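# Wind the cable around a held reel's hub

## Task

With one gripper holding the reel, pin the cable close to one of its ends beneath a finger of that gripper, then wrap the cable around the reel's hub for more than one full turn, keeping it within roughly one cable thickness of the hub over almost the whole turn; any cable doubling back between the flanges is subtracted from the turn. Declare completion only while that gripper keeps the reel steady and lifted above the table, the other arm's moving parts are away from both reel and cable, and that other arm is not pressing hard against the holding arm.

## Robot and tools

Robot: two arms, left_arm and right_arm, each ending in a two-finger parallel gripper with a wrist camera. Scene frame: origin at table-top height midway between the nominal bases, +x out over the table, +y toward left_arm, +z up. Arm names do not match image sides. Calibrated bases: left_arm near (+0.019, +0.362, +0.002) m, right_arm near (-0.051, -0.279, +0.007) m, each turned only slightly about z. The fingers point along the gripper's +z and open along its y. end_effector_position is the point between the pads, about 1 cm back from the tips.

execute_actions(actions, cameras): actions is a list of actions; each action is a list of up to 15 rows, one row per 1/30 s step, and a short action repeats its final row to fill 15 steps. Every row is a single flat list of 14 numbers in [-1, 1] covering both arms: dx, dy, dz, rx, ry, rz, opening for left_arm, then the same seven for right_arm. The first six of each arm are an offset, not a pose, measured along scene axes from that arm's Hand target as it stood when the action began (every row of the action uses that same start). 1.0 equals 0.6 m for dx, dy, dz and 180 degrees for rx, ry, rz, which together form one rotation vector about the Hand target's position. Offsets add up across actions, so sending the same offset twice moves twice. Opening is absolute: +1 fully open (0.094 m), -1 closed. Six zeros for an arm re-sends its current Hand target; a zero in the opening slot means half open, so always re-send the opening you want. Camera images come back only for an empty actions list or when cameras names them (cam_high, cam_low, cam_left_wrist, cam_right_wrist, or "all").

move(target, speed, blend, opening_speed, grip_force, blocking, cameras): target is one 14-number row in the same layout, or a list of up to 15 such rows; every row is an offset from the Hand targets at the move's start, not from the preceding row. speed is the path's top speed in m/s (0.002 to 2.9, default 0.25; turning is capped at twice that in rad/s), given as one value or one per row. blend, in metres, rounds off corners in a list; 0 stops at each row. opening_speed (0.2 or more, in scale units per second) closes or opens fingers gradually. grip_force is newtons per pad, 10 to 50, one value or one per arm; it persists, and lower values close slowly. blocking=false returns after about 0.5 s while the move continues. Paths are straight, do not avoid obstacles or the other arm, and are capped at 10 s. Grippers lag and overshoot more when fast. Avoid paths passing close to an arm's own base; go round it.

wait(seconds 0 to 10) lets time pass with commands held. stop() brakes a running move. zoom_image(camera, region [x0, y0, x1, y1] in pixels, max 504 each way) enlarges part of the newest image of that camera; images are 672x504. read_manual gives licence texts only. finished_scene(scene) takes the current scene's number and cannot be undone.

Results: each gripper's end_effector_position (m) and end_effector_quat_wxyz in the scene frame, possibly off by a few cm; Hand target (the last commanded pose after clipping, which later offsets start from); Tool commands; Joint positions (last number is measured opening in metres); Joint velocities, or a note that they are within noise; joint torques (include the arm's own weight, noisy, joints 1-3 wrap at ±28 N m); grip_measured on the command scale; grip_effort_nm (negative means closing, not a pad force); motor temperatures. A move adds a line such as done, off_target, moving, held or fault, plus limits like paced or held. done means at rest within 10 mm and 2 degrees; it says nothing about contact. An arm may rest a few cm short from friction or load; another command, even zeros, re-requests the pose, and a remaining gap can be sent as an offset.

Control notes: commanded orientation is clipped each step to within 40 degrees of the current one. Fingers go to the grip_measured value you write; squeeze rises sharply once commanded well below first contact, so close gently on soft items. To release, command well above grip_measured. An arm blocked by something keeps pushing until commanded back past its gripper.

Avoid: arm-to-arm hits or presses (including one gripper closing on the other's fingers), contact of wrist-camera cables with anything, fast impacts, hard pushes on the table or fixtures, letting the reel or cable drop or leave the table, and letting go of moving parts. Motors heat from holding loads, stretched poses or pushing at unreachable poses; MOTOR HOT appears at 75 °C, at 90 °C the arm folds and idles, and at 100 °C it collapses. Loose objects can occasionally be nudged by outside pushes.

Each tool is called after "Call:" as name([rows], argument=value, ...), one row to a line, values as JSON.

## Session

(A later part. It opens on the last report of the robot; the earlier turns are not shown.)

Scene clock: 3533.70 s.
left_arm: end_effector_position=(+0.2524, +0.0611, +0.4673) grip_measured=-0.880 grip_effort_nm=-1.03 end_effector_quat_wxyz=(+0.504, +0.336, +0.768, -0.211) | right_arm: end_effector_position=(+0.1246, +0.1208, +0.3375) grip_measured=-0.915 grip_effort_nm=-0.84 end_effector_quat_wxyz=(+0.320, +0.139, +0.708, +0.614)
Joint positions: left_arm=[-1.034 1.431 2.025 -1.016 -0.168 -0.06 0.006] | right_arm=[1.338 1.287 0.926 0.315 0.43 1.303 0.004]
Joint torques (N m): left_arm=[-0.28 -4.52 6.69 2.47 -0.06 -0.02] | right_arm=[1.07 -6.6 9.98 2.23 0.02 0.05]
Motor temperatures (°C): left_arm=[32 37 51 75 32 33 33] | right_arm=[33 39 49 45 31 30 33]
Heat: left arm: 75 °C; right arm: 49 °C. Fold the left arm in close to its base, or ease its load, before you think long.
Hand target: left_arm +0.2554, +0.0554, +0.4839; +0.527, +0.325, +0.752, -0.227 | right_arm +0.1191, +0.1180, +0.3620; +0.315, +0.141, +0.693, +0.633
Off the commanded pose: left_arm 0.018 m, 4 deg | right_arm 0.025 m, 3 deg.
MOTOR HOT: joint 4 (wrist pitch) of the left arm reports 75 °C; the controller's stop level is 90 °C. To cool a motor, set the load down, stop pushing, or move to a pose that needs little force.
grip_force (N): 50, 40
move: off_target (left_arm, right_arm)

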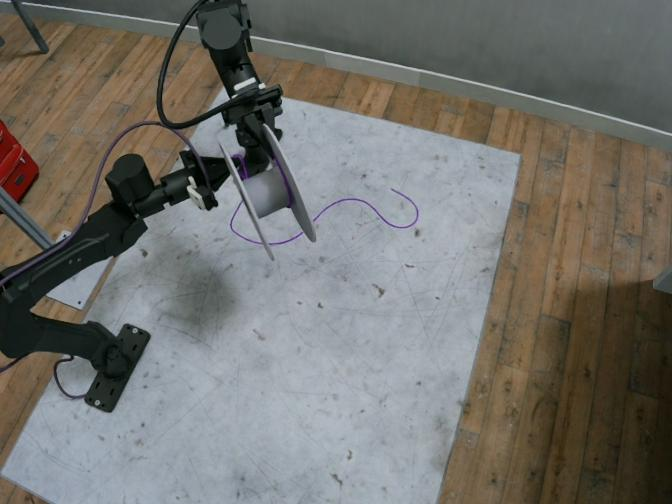

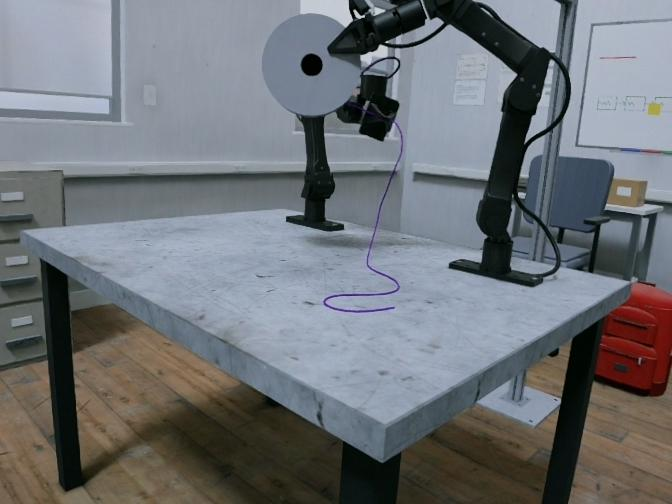

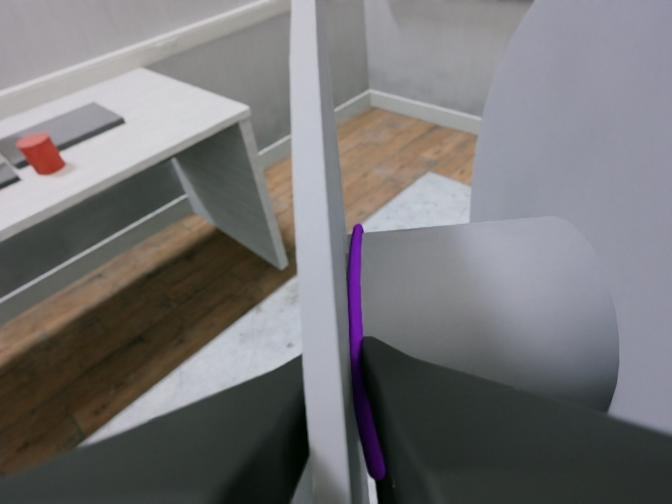

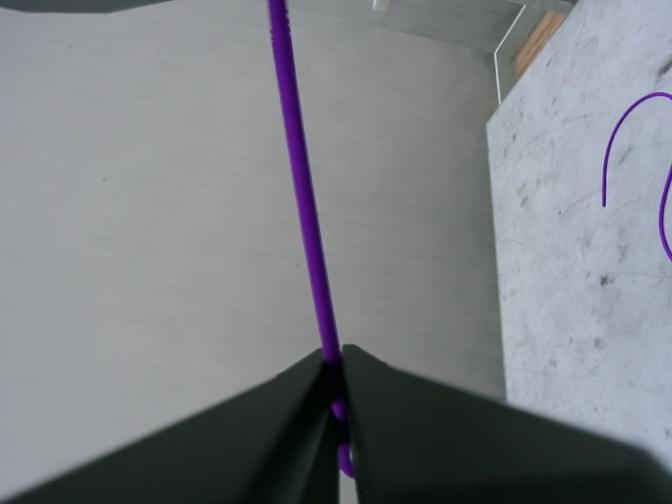

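Call:
move([
  [0,0,0,0,0,0,-1,0.0023,-0.0033,0.1375,0.0683,0.0874,0,-1],
  [0,0,0,0,0,0,-1,0.0307,-0.0453,0.2208,0.114,0.1433,-0.0057,-1],
], speed=0.12, blend=[0.02,0], cameras=["all"])

Call:
zoom_image(camera="cam_high", region=[140, 80, 320, 260])

Call:
zoom_image(camera="cam_low", region=[230, 0, 430, 170])

Scene clock: 3564.73 s.
left_arm: end_effector_position=(+0.2526, +0.0608, +0.4682) grip_measured=-0.880 grip_effort_nm=-1.03 end_effector_quat_wxyz=(+0.505, +0.335, +0.767, -0.212) | right_arm: end_effector_position=(+0.1358, +0.0942, +0.4813) grip_measured=-0.915 grip_effort_nm=-0.84 end_effector_quat_wxyz=(+0.131, +0.335, +0.631, +0.687)
Joint positions: left_arm=[-1.034 1.431 2.025 -1.012 -0.168 -0.06 0.006] | right_arm=[1.269 1.287 1.489 -0.226 0.364 1.878 0.004]
Joint torques (N m): left_arm=[-0.23 -4.59 6.67 2.46 -0.07 -0.02] | right_arm=[-0.61 -3.66 9.33 2.35 -0.08 0.05]
Motor temperatures (°C): left_arm=[32 37 50 76 32 33 33] | right_arm=[33 37 52 43 31 30 34]
Heat: left arm: 76 °C; right arm: 52 °C. Fold the left arm in close to its base, or ease its load, before you think long.
Hand target: left_arm +0.2553, +0.0554, +0.4839; +0.527, +0.325, +0.752, -0.227 | right_arm +0.1376, +0.0908, +0.4945; +0.129, +0.337, +0.622, +0.695
Off the commanded pose: left_arm 0.017 m, 4 deg | right_arm 0.014 m, 2 deg.
MOTOR HOT: still on. Joint 4 (wrist pitch) of the left arm reports 76 °C.
grip_force (N): 50, 40
move: off_target (left_arm, right_arm)

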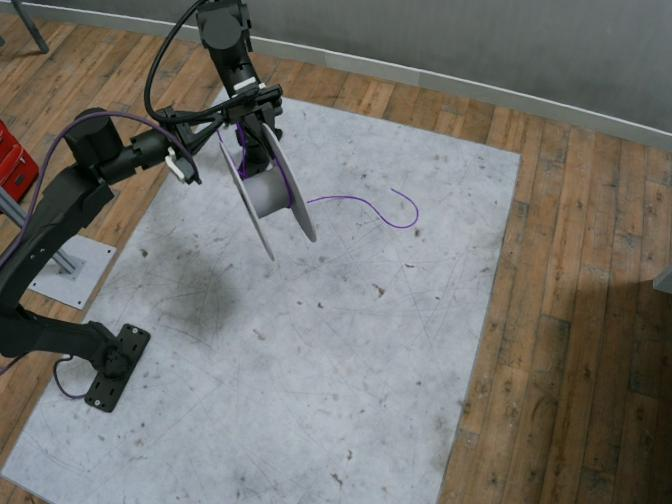

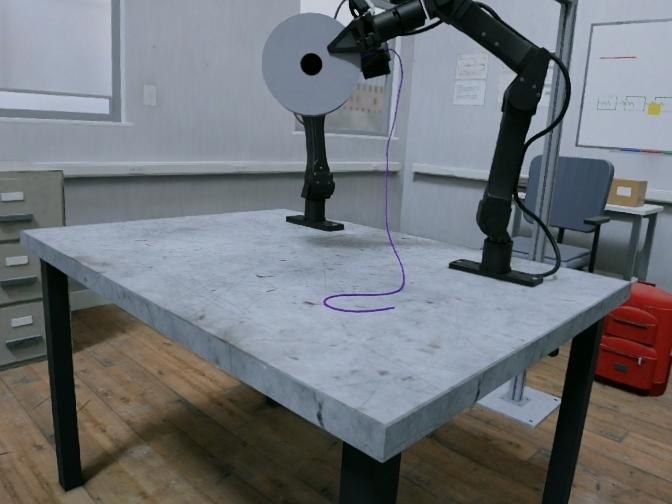

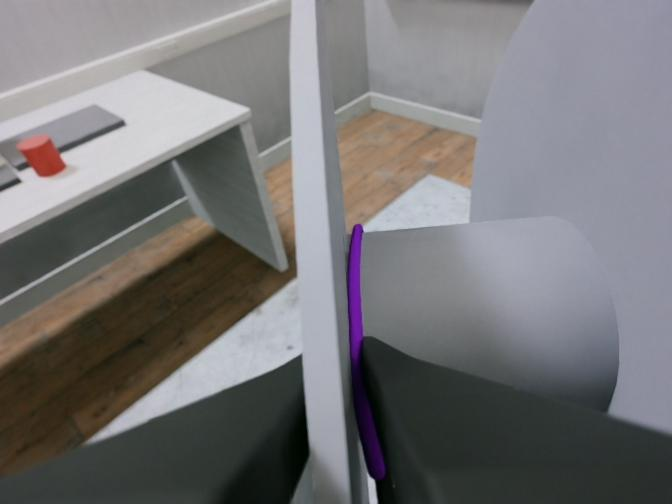

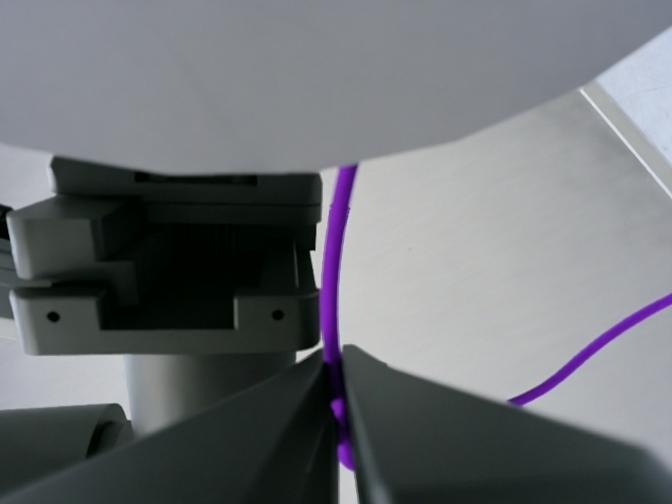

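Scaled by 2.800.

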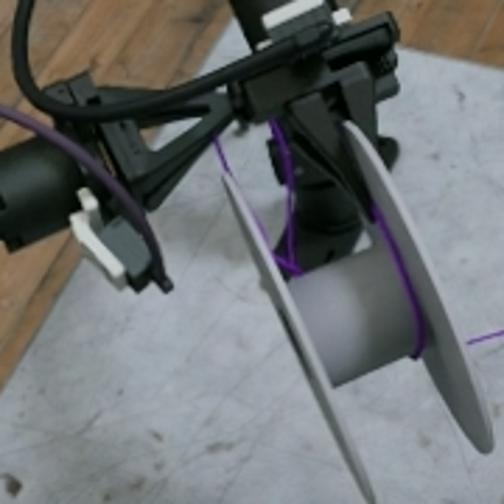

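Scaled by 2.520.

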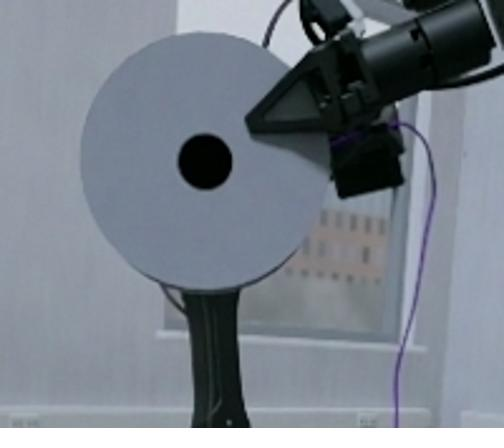

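Call:
move([
  [0,0,0,0,0,0,-1,0.0238,-0.0303,0.0533,0.0146,0.0173,-0.0058,-1],
  [0,0,0,0,0,0,-1,0.0628,-0.0667,0.1083,0.0149,0.017,-0.0169,-1],
], speed=0.12, blend=[0.02,0], cameras=["all"])

Call:
zoom_image(camera="cam_high", region=[140, 80, 320, 260])

Call:
zoom_image(camera="cam_low", region=[230, 0, 430, 170])

Scene clock: 3591.53 s.
left_arm: end_effector_position=(+0.2543, +0.0590, +0.4739) grip_measured=-0.880 grip_effort_nm=-1.03 end_effector_quat_wxyz=(+0.514, +0.329, +0.762, -0.218) | right_arm: end_effector_position=(+0.1756, +0.0529, +0.5442) grip_measured=-0.915 grip_effort_nm=-0.85 end_effector_quat_wxyz=(+0.127, +0.378, +0.612, +0.683)
Joint positions: left_arm=[-1.034 1.431 2.025 -0.987 -0.17 -0.064 0.006] | right_arm=[1.087 1.37 1.864 -0.53 0.242 1.948 0.004]
Joint torques (N m): left_arm=[-0.2 -4.33 6.74 2.22 -0.07 0.03] | right_arm=[-0.46 -3.3 8.98 2.55 -0.07 0.06]
Motor temperatures (°C): left_arm=[32 37 50 73 32 33 33] | right_arm=[33 36 51 43 31 30 34]
Heat: left arm: 73 °C; right arm: 51 °C. Fold the left arm in close to its base, or ease its load, before you think long.
Hand target: left_arm +0.2554, +0.0554, +0.4839; +0.527, +0.325, +0.752, -0.227 | right_arm +0.1753, +0.0507, +0.5594; +0.123, +0.375, +0.599, +0.696
Off the commanded pose: left_arm 0.011 m, 2 deg | right_arm 0.015 m, 2 deg.
MOTOR HOT: still on. Joint 4 (wrist pitch) of the left arm reports 73 °C.
grip_force (N): 50, 40
move: off_target (left_arm, right_arm); blend cut to 0.0198 m at target 1

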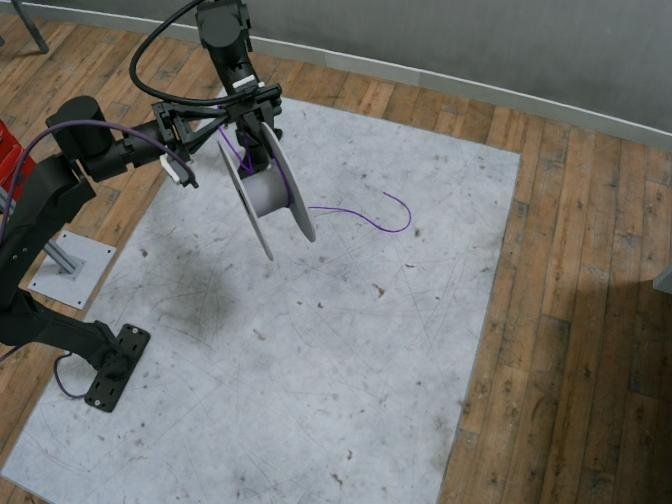

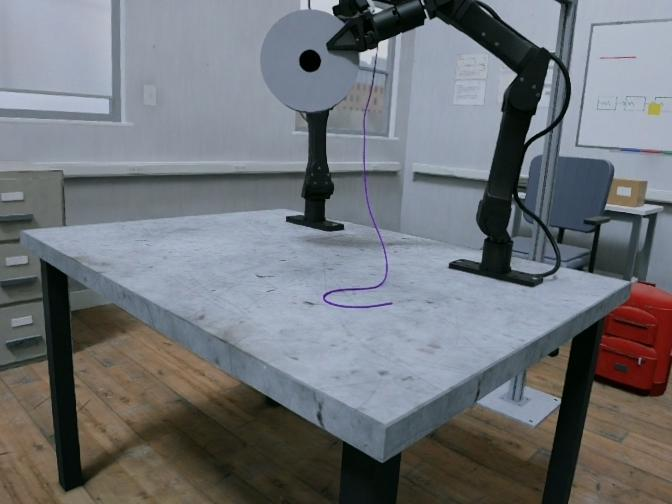

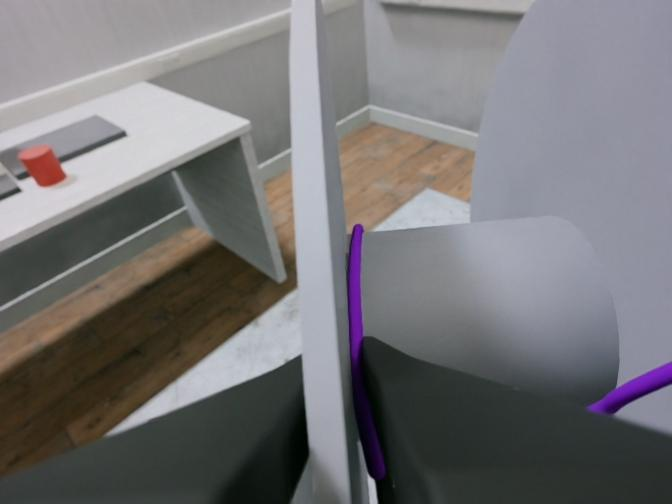

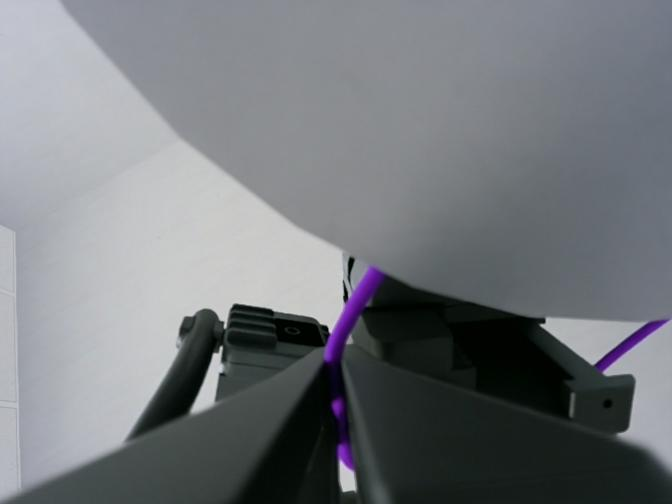

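Scaled by 2.800.

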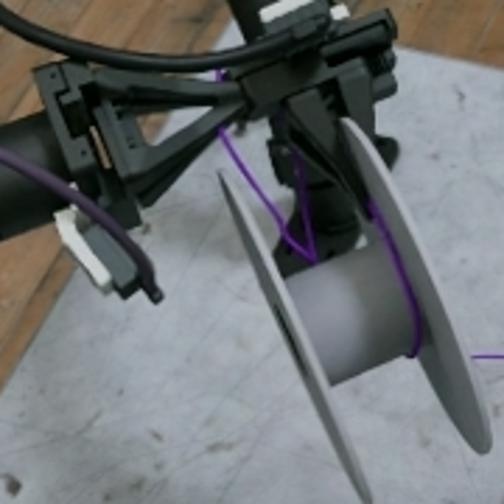

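Scaled by 2.520.

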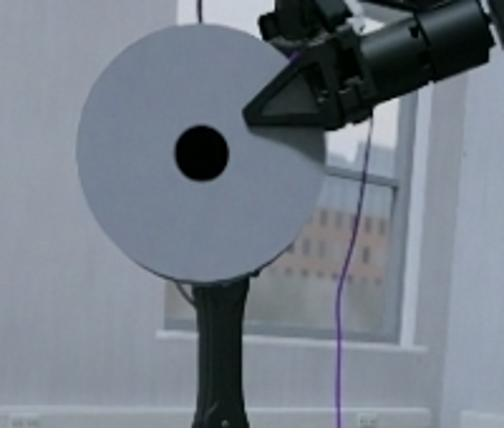

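Call:
move([
  [0,0,0,0,0,0,-1,0.0568,-0.0468,0.0427,0,0,-0.0111,-1],
  [0,0,0,0,0,0,-1,0.1075,-0.0955,0.041,0,0,-0.0167,-1],
], speed=0.1, blend=[0.02,0], cameras=["all"])

Call:
zoom_image(camera="cam_high", region=[140, 80, 320, 260])

Call:
zoom_image(camera="cam_low", region=[230, 0, 430, 170])

Scene clock: 3609.43 s.
left_arm: end_effector_position=(+0.2588, +0.0556, +0.4780) grip_measured=-0.880 grip_effort_nm=-1.03 end_effector_quat_wxyz=(+0.523, +0.322, +0.758, -0.219) | right_arm: end_effector_position=(+0.2281, +0.0086, +0.5582) grip_measured=-0.915 grip_effort_nm=-0.84 end_effector_quat_wxyz=(+0.107, +0.385, +0.624, +0.672)
Joint positions: left_arm=[-1.034 1.439 2.025 -0.957 -0.181 -0.064 0.006] | right_arm=[0.759 1.44 2.053 -0.688 -0.11 1.957 0.004]
Joint torques (N m): left_arm=[-0.18 -5.12 6.87 1.94 0.09 0.04] | right_arm=[-2.35 -3.71 8.53 2.98 0.48 -0.03]
Motor temperatures (°C): left_arm=[32 37 50 70 32 33 33] | right_arm=[33 36 52 45 31 30 34]
Heat: left arm: 70 °C; right arm: 52 °C.
Hand target: left_arm +0.2554, +0.0555, +0.4839; +0.527, +0.325, +0.752, -0.227 | right_arm +0.2398, -0.0067, +0.5841; +0.142, +0.391, +0.589, +0.693
Off the commanded pose: left_arm 0.007 m, 1 deg | right_arm 0.032 m, 6 deg.
MOTOR HOT: cleared for the motors of the left arm.
grip_force (N): 50, 40
move: off_target (right_arm)

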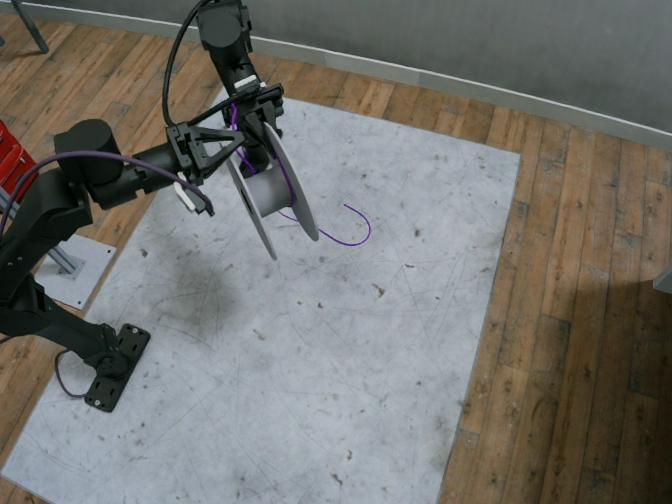

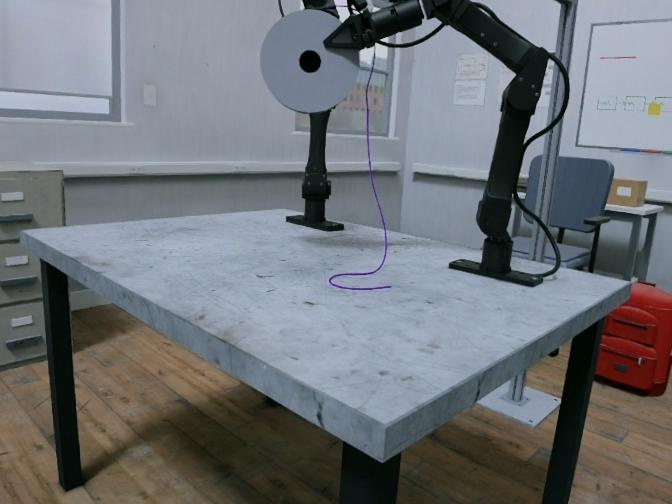

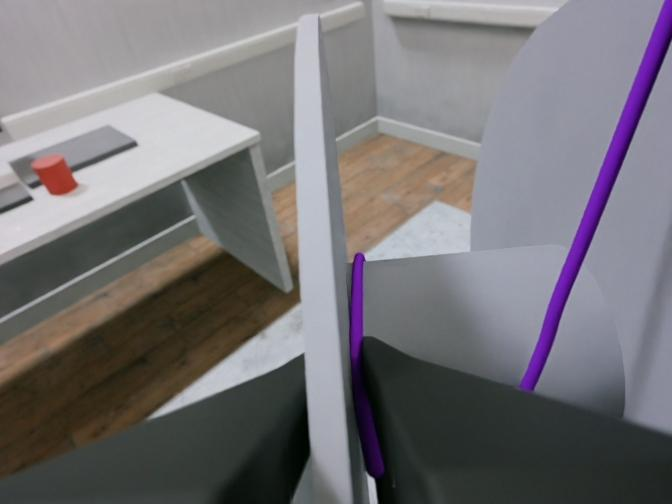

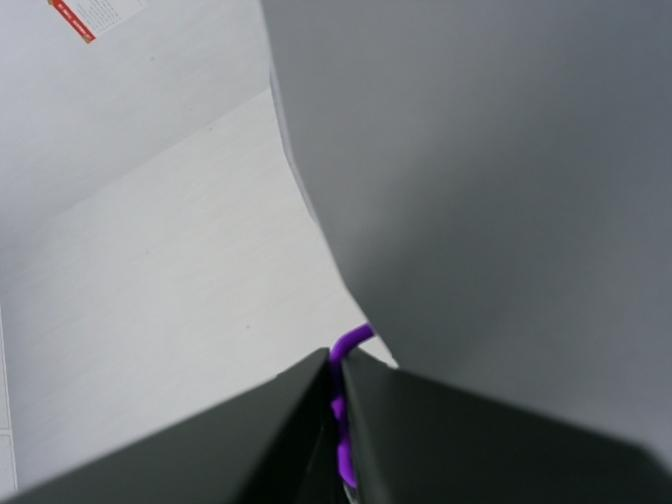

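Scaled by 2.800.

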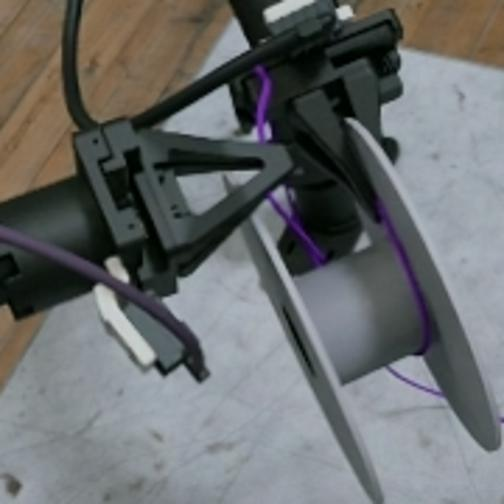

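Scaled by 2.520.

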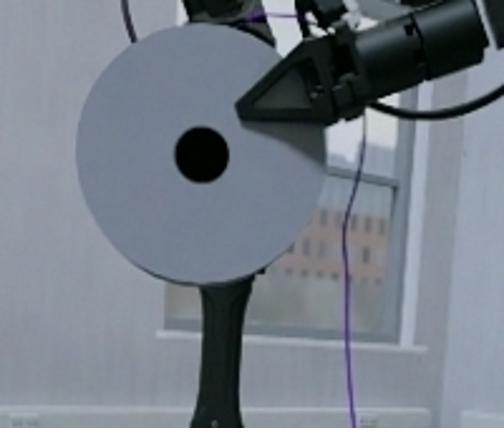

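Call:
move(target=[0,0,0,0,0,0,-1,-0.023,0.0295,-0.03,0.0982,-0.0982,0,-1], speed=0.15, cameras=["all"])

Call:
zoom_image(camera="cam_high", region=[140, 80, 320, 260])

Call:
zoom_image(camera="cam_low", region=[230, 0, 430, 170])

Scene clock: 3681.87 s.
left_arm: end_effector_position=(+0.2677, +0.0651, +0.4764) grip_measured=-0.880 grip_effort_nm=-1.03 end_effector_quat_wxyz=(+0.529, +0.304, +0.767, -0.198) | right_arm: end_effector_position=(+0.2260, +0.0168, +0.5570) grip_measured=-0.915 grip_effort_nm=-0.84 end_effector_quat_wxyz=(+0.153, +0.303, +0.468, +0.816)
Joint positions: left_arm=[-1.024 1.439 2.025 -0.967 -0.23 -0.071 0.006] | right_arm=[0.83 1.248 1.357 0.28 0.008 1.957 0.004]
Joint torques (N m): left_arm=[-1.24 -5.2 6.8 1.98 0.56 0.12] | right_arm=[0.23 -3.69 6.16 2.83 0.18 -0.18]
Motor temperatures (°C): left_arm=[32 36 50 68 32 33 33] | right_arm=[34 36 51 48 32 30 34]
Heat: left arm: 68 °C; right arm: 51 °C.
Hand target: left_arm +0.2554, +0.0555, +0.4839; +0.527, +0.325, +0.752, -0.227 | right_arm +0.2259, +0.0110, +0.5662; +0.168, +0.297, +0.447, +0.827
Off the commanded pose: left_arm 0.017 m, 4 deg | right_arm 0.011 m, 3 deg.
grip_force (N): 50, 40
move: off_target (left_arm, right_arm)

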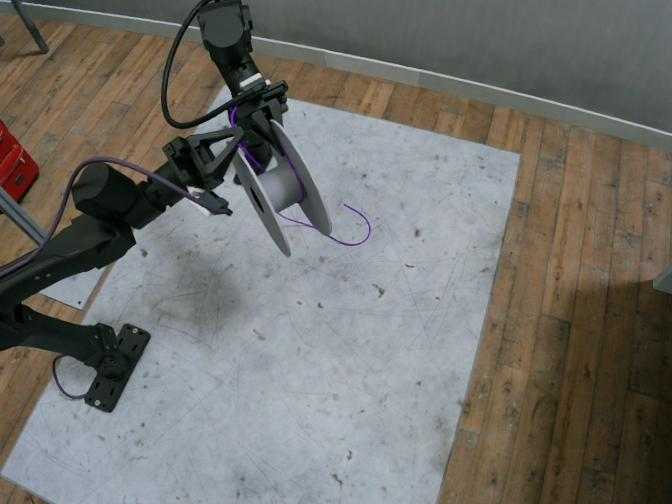

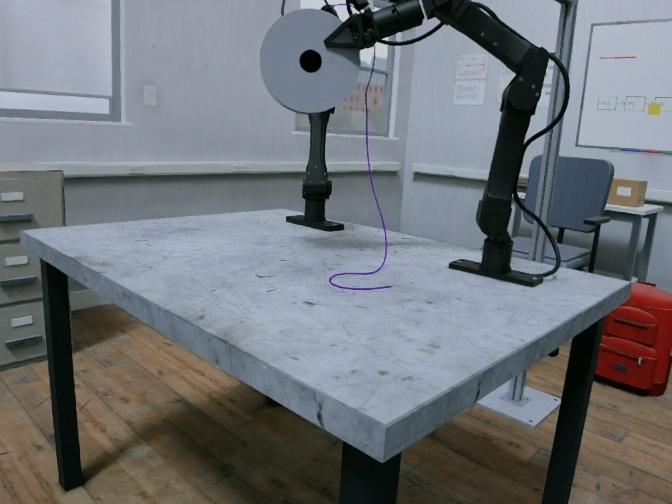

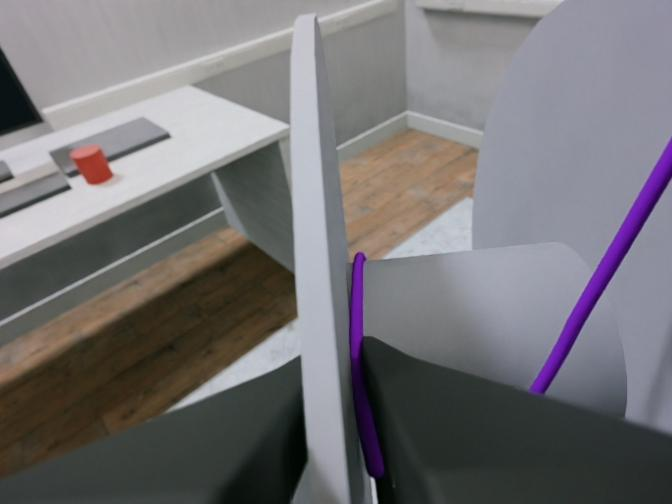

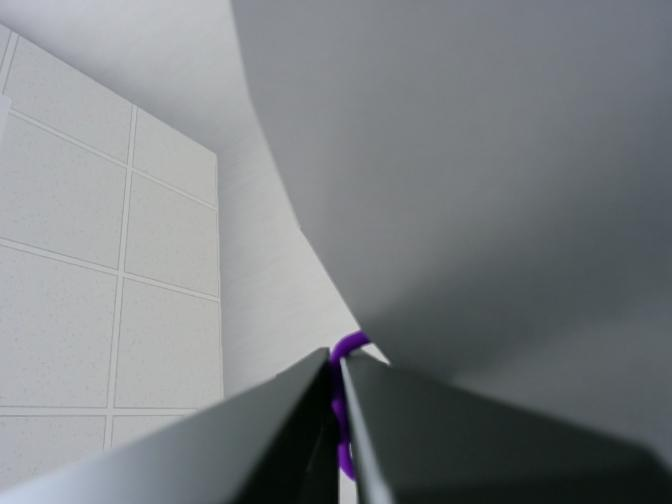

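Scaled by 2.800.

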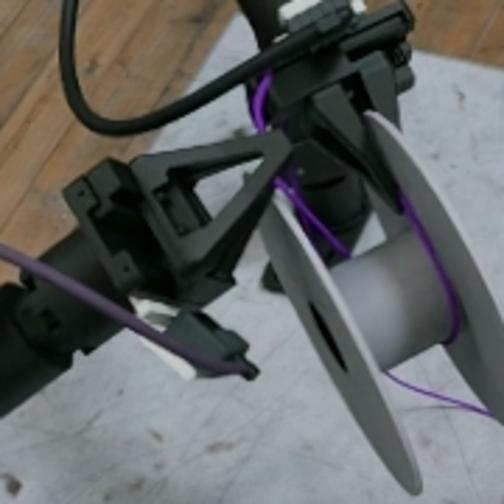

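Scaled by 2.520.

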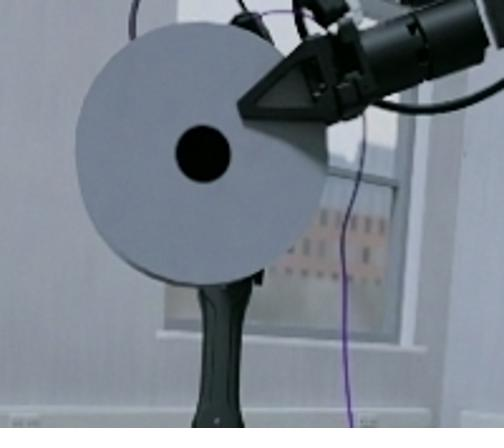

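Call:
move([
  [0,0,0,0,0,0,-1,0,0,0,0,0,0,-0.87],
  [0,0,0,0,0,0,-1,-0.0303,-0.0287,0.0667,0,0,0,-0.87],
], speed=0.05, opening_speed=0.2, cameras=["all"])

Call:
zoom_image(camera="cam_high", region=[140, 80, 320, 260])

Call:
zoom_image(camera="cam_low", region=[230, 0, 430, 170])

Scene clock: 3696.87 s.
left_arm: end_effector_position=(+0.2627, +0.0596, +0.4769) grip_measured=-0.880 grip_effort_nm=-1.03 end_effector_quat_wxyz=(+0.524, +0.314, +0.763, -0.213) | right_arm: end_effector_position=(+0.2232, +0.0151, +0.5630) grip_measured=-0.872 grip_effort_nm=0.12 end_effector_quat_wxyz=(+0.152, +0.318, +0.489, +0.798)
Joint positions: left_arm=[-1.026 1.439 2.025 -0.962 -0.193 -0.072 0.006] | right_arm=[0.837 1.248 1.447 0.128 0.019 1.952 0.006]
Joint torques (N m): left_arm=[-1.07 -5.2 6.79 1.99 0.18 0.12] | right_arm=[0.29 -6.37 10.18 2.66 0.19 -0.16]
Motor temperatures (°C): left_arm=[32 36 50 67 32 33 33] | right_arm=[34 36 49 49 31 30 34]
Heat: left arm: 67 °C; right arm: 49 °C.
Hand target: left_arm +0.2554, +0.0555, +0.4839; +0.527, +0.325, +0.752, -0.227 | right_arm +0.2077, -0.0062, +0.6062; +0.168, +0.297, +0.447, +0.827
Off the commanded pose: left_arm 0.011 m, 2 deg | right_arm 0.051 m, 7 deg.
grip_force (N): 50, 40
move: off_target (left_arm, right_arm)

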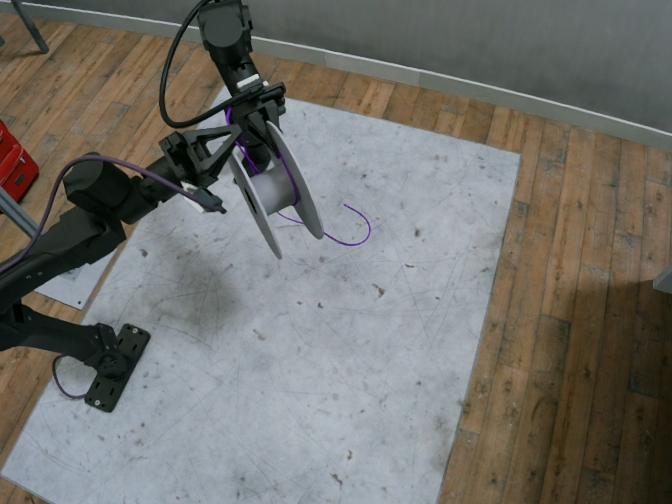

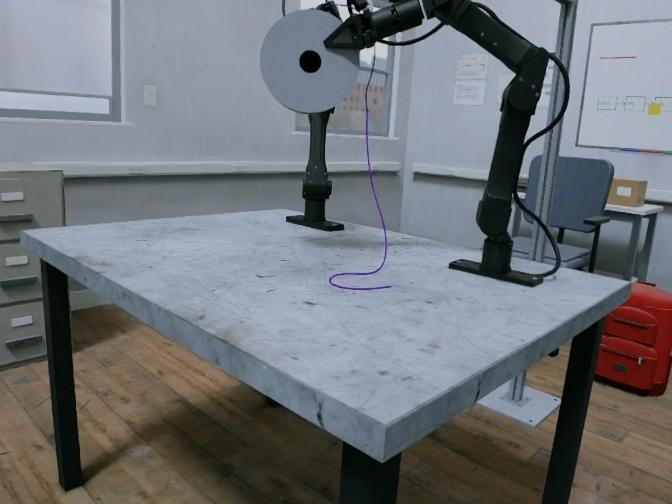

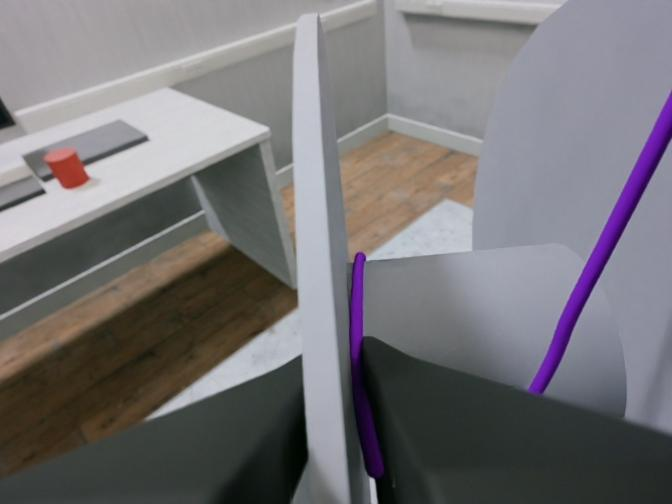

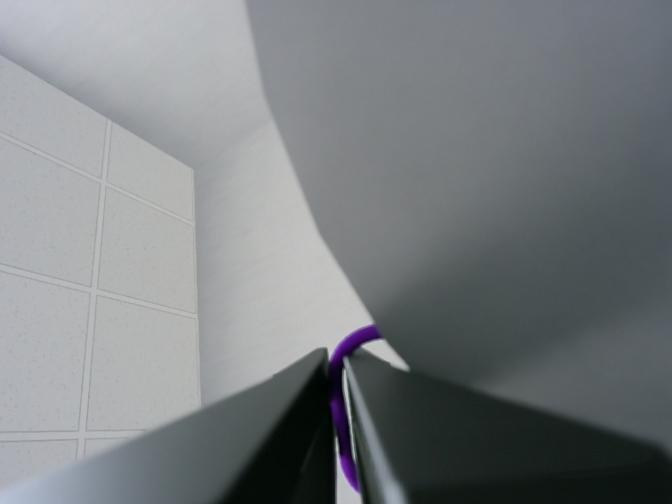

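Scaled by 2.800.

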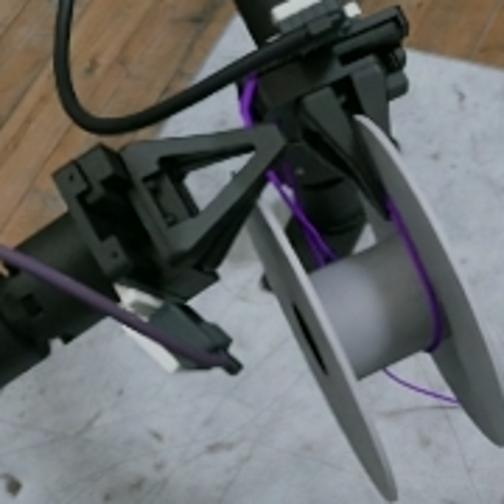

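Scaled by 2.520.

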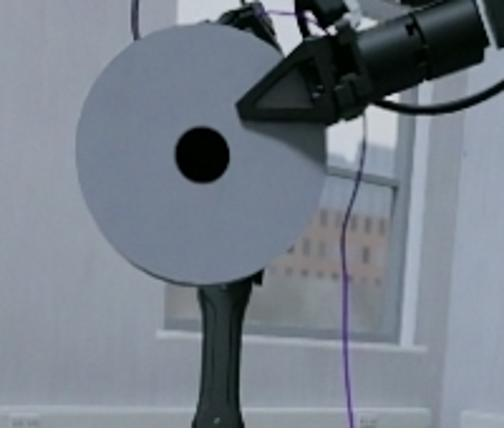

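Call:
move([
  [0,0,0,0,0,0,-1,0.0167,0.0267,-0.0467,0,0,0,-0.87],
  [0,0,0,0,0,0,-1,0.0167,0.0267,-0.0467,0,0,0,-0.78],
], speed=0.05, opening_speed=0.2, cameras=["cam_right_wrist"])

Scene clock: 3707.83 s.
left_arm: end_effector_position=(+0.2620, +0.0584, +0.4779) grip_measured=-0.880 grip_effort_nm=-1.03 end_effector_quat_wxyz=(+0.524, +0.315, +0.761, -0.216) | right_arm: end_effector_position=(+0.2214, +0.0145, +0.5672) grip_measured=-0.783 grip_effort_nm=0.14 end_effector_quat_wxyz=(+0.160, +0.308, +0.466, +0.814)
Joint positions: left_arm=[-1.027 1.439 2.025 -0.958 -0.188 -0.071 0.006] | right_arm=[0.85 1.246 1.401 0.231 0.042 1.944 0.01]
Joint torques (N m): left_arm=[-0.94 -5.14 6.86 1.95 0.14 0.11] | right_arm=[0.44 -3.99 6.24 2.8 0.05 -0.16]
Motor temperatures (°C): left_arm=[32 36 50 66 32 33 33] | right_arm=[33 36 50 49 31 30 33]
Heat: left arm: 66 °C; right arm: 50 °C.
Hand target: left_arm +0.2554, +0.0555, +0.4839; +0.527, +0.325, +0.752, -0.227 | right_arm +0.2178, +0.0099, +0.5781; +0.168, +0.297, +0.447, +0.827
Off the commanded pose: left_arm 0.009 m, 2 deg | right_arm 0.013 m, 3 deg.
grip_force (N): 50, 40
move: off_target (right_arm); target 2's new opening was sent with right_arm's hand 0.015 m and 4 deg from that target
Images, in order (width x height): cam_right_wrist 672x504.

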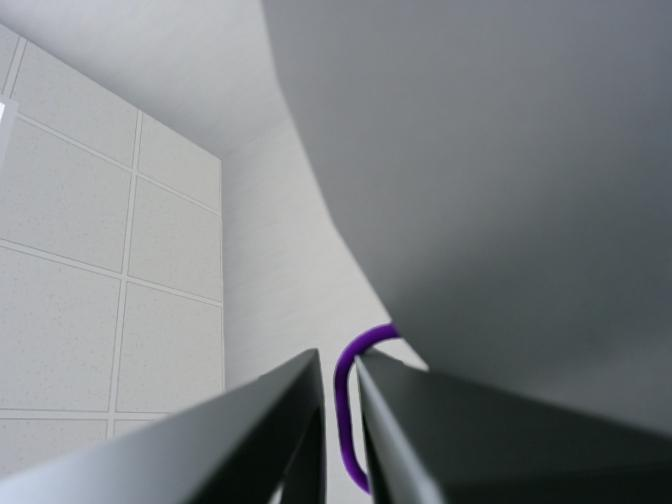

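Call:
move(target=[0,0,0,0,0,0,-1,-0.0168,-0.0268,0.06,0,0,0,-0.78], speed=0.06, cameras=["cam_right_wrist", "cam_high", "cam_low"])

Scene clock: 3716.20 s.
left_arm: end_effector_position=(+0.2580, +0.0547, +0.4781) grip_measured=-0.880 grip_effort_nm=-1.03 end_effector_quat_wxyz=(+0.521, +0.323, +0.757, -0.224) | right_arm: end_effector_position=(+0.2183, +0.0110, +0.5746) grip_measured=-0.782 grip_effort_nm=0.12 end_effector_quat_wxyz=(+0.157, +0.319, +0.485, +0.799)
Joint positions: left_arm=[-1.033 1.439 2.025 -0.956 -0.17 -0.067 0.006] | right_arm=[0.85 1.246 1.489 0.089 0.042 1.944 0.01]
Joint torques (N m): left_arm=[-0.4 -5.12 6.8 1.91 -0.04 0.07] | right_arm=[-0.88 -4.89 10.28 2.68 -0.04 -0.1]
Motor temperatures (°C): left_arm=[32 36 50 66 32 33 33] | right_arm=[33 36 49 48 31 30 33]
Heat: left arm: 66 °C; right arm: 49 °C.
Hand target: left_arm +0.2553, +0.0554, +0.4839; +0.527, +0.325, +0.752, -0.227 | right_arm +0.2077, -0.0062, +0.6141; +0.168, +0.297, +0.447, +0.827
Off the commanded pose: left_arm 0.006 m, 1 deg | right_arm 0.044 m, 6 deg.
grip_force (N): 50, 40
move: off_target (right_arm)
Images, in order (width x height): cam_high 672x504, cam_low 672x504, cam_right_wrist 672x504.

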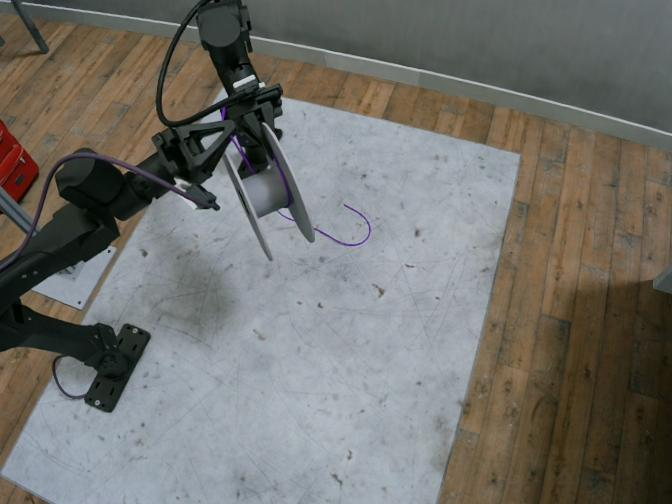

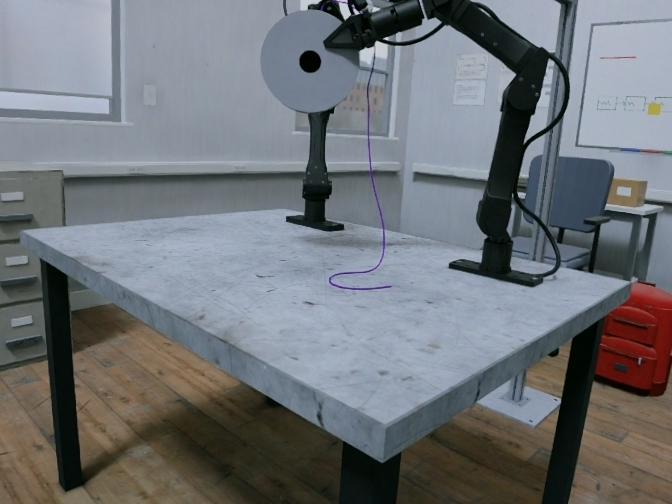

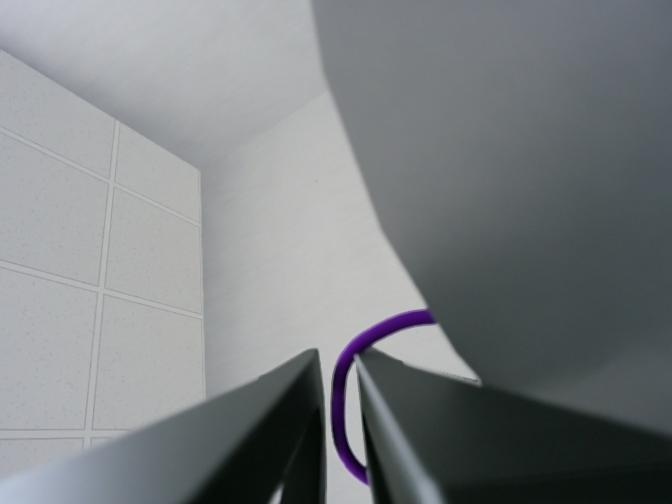

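Call:
zoom_image(camera="cam_high", region=[190, 70, 290, 170])

Call:
zoom_image(camera="cam_low", region=[310, 0, 400, 80])

Scaled by 5.040.

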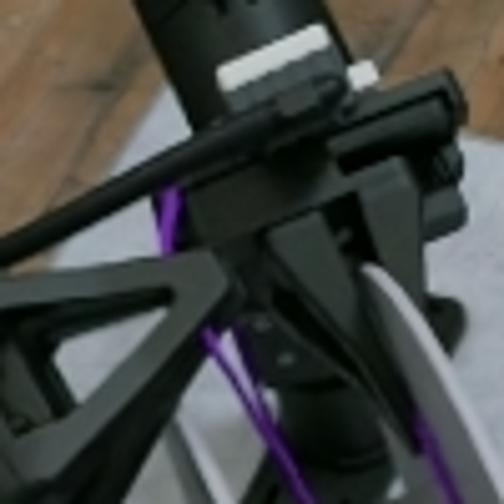

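Scaled by 5.600.

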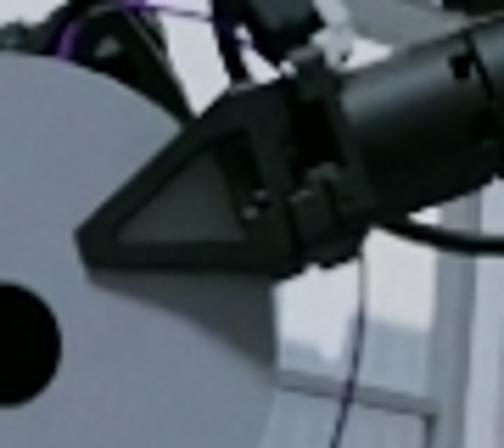

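Call:
zoom_image(camera="cam_right_wrist", region=[260, 280, 480, 504])

Scaled by 2.250.

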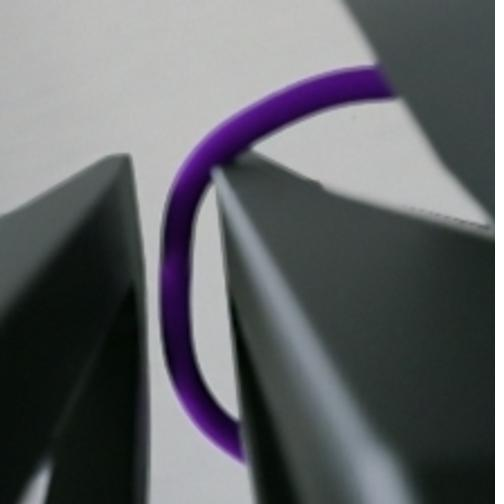

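Call:
move(target=[0,0,0,0,0,0,-1,0.02,0.03,-0.05,0,0,0,-1], speed=0.08, opening_speed=0.4, cameras=["cam_right_wrist"])

Scene clock: 3790.07 s.
left_arm: end_effector_position=(+0.2580, +0.0544, +0.4787) grip_measured=-0.880 grip_effort_nm=-1.03 end_effector_quat_wxyz=(+0.523, +0.324, +0.756, -0.224) | right_arm: end_effector_position=(+0.2210, +0.0140, +0.5736) grip_measured=-0.913 grip_effort_nm=-0.84 end_effector_quat_wxyz=(+0.159, +0.309, +0.467, +0.813)
Joint positions: left_arm=[-1.033 1.439 2.025 -0.953 -0.17 -0.065 0.006] | right_arm=[0.85 1.253 1.438 0.198 0.042 1.944 0.004]
Joint torques (N m): left_arm=[-0.42 -5.05 6.84 1.9 -0.05 0.07] | right_arm=[0.49 -3.34 6.12 2.95 0.07 -0.16]
Motor temperatures (°C): left_arm=[32 37 50 65 32 33 33] | right_arm=[33 36 53 46 31 30 33]
Heat: left arm: 65 °C; right arm: 53 °C.
Hand target: left_arm +0.2554, +0.0555, +0.4839; +0.527, +0.325, +0.752, -0.227 | right_arm +0.2197, +0.0118, +0.5841; +0.168, +0.297, +0.447, +0.827
Off the commanded pose: left_arm 0.006 m, 1 deg | right_arm 0.011 m, 3 deg.
grip_force (N): 50, 40
move: off_target (right_arm)
Images, in order (width x height): cam_right_wrist 672x504.

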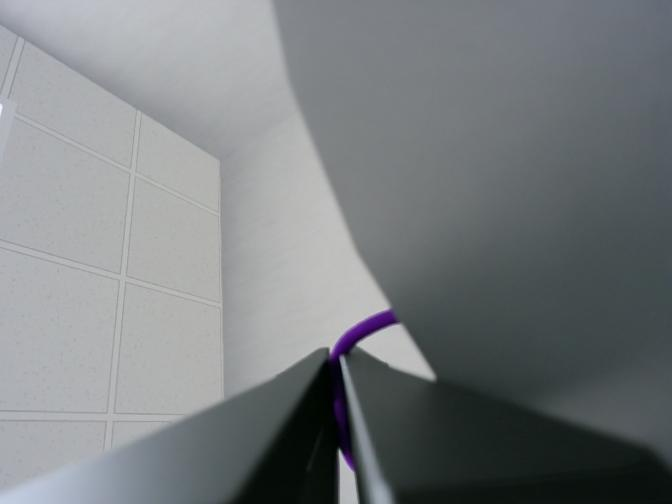

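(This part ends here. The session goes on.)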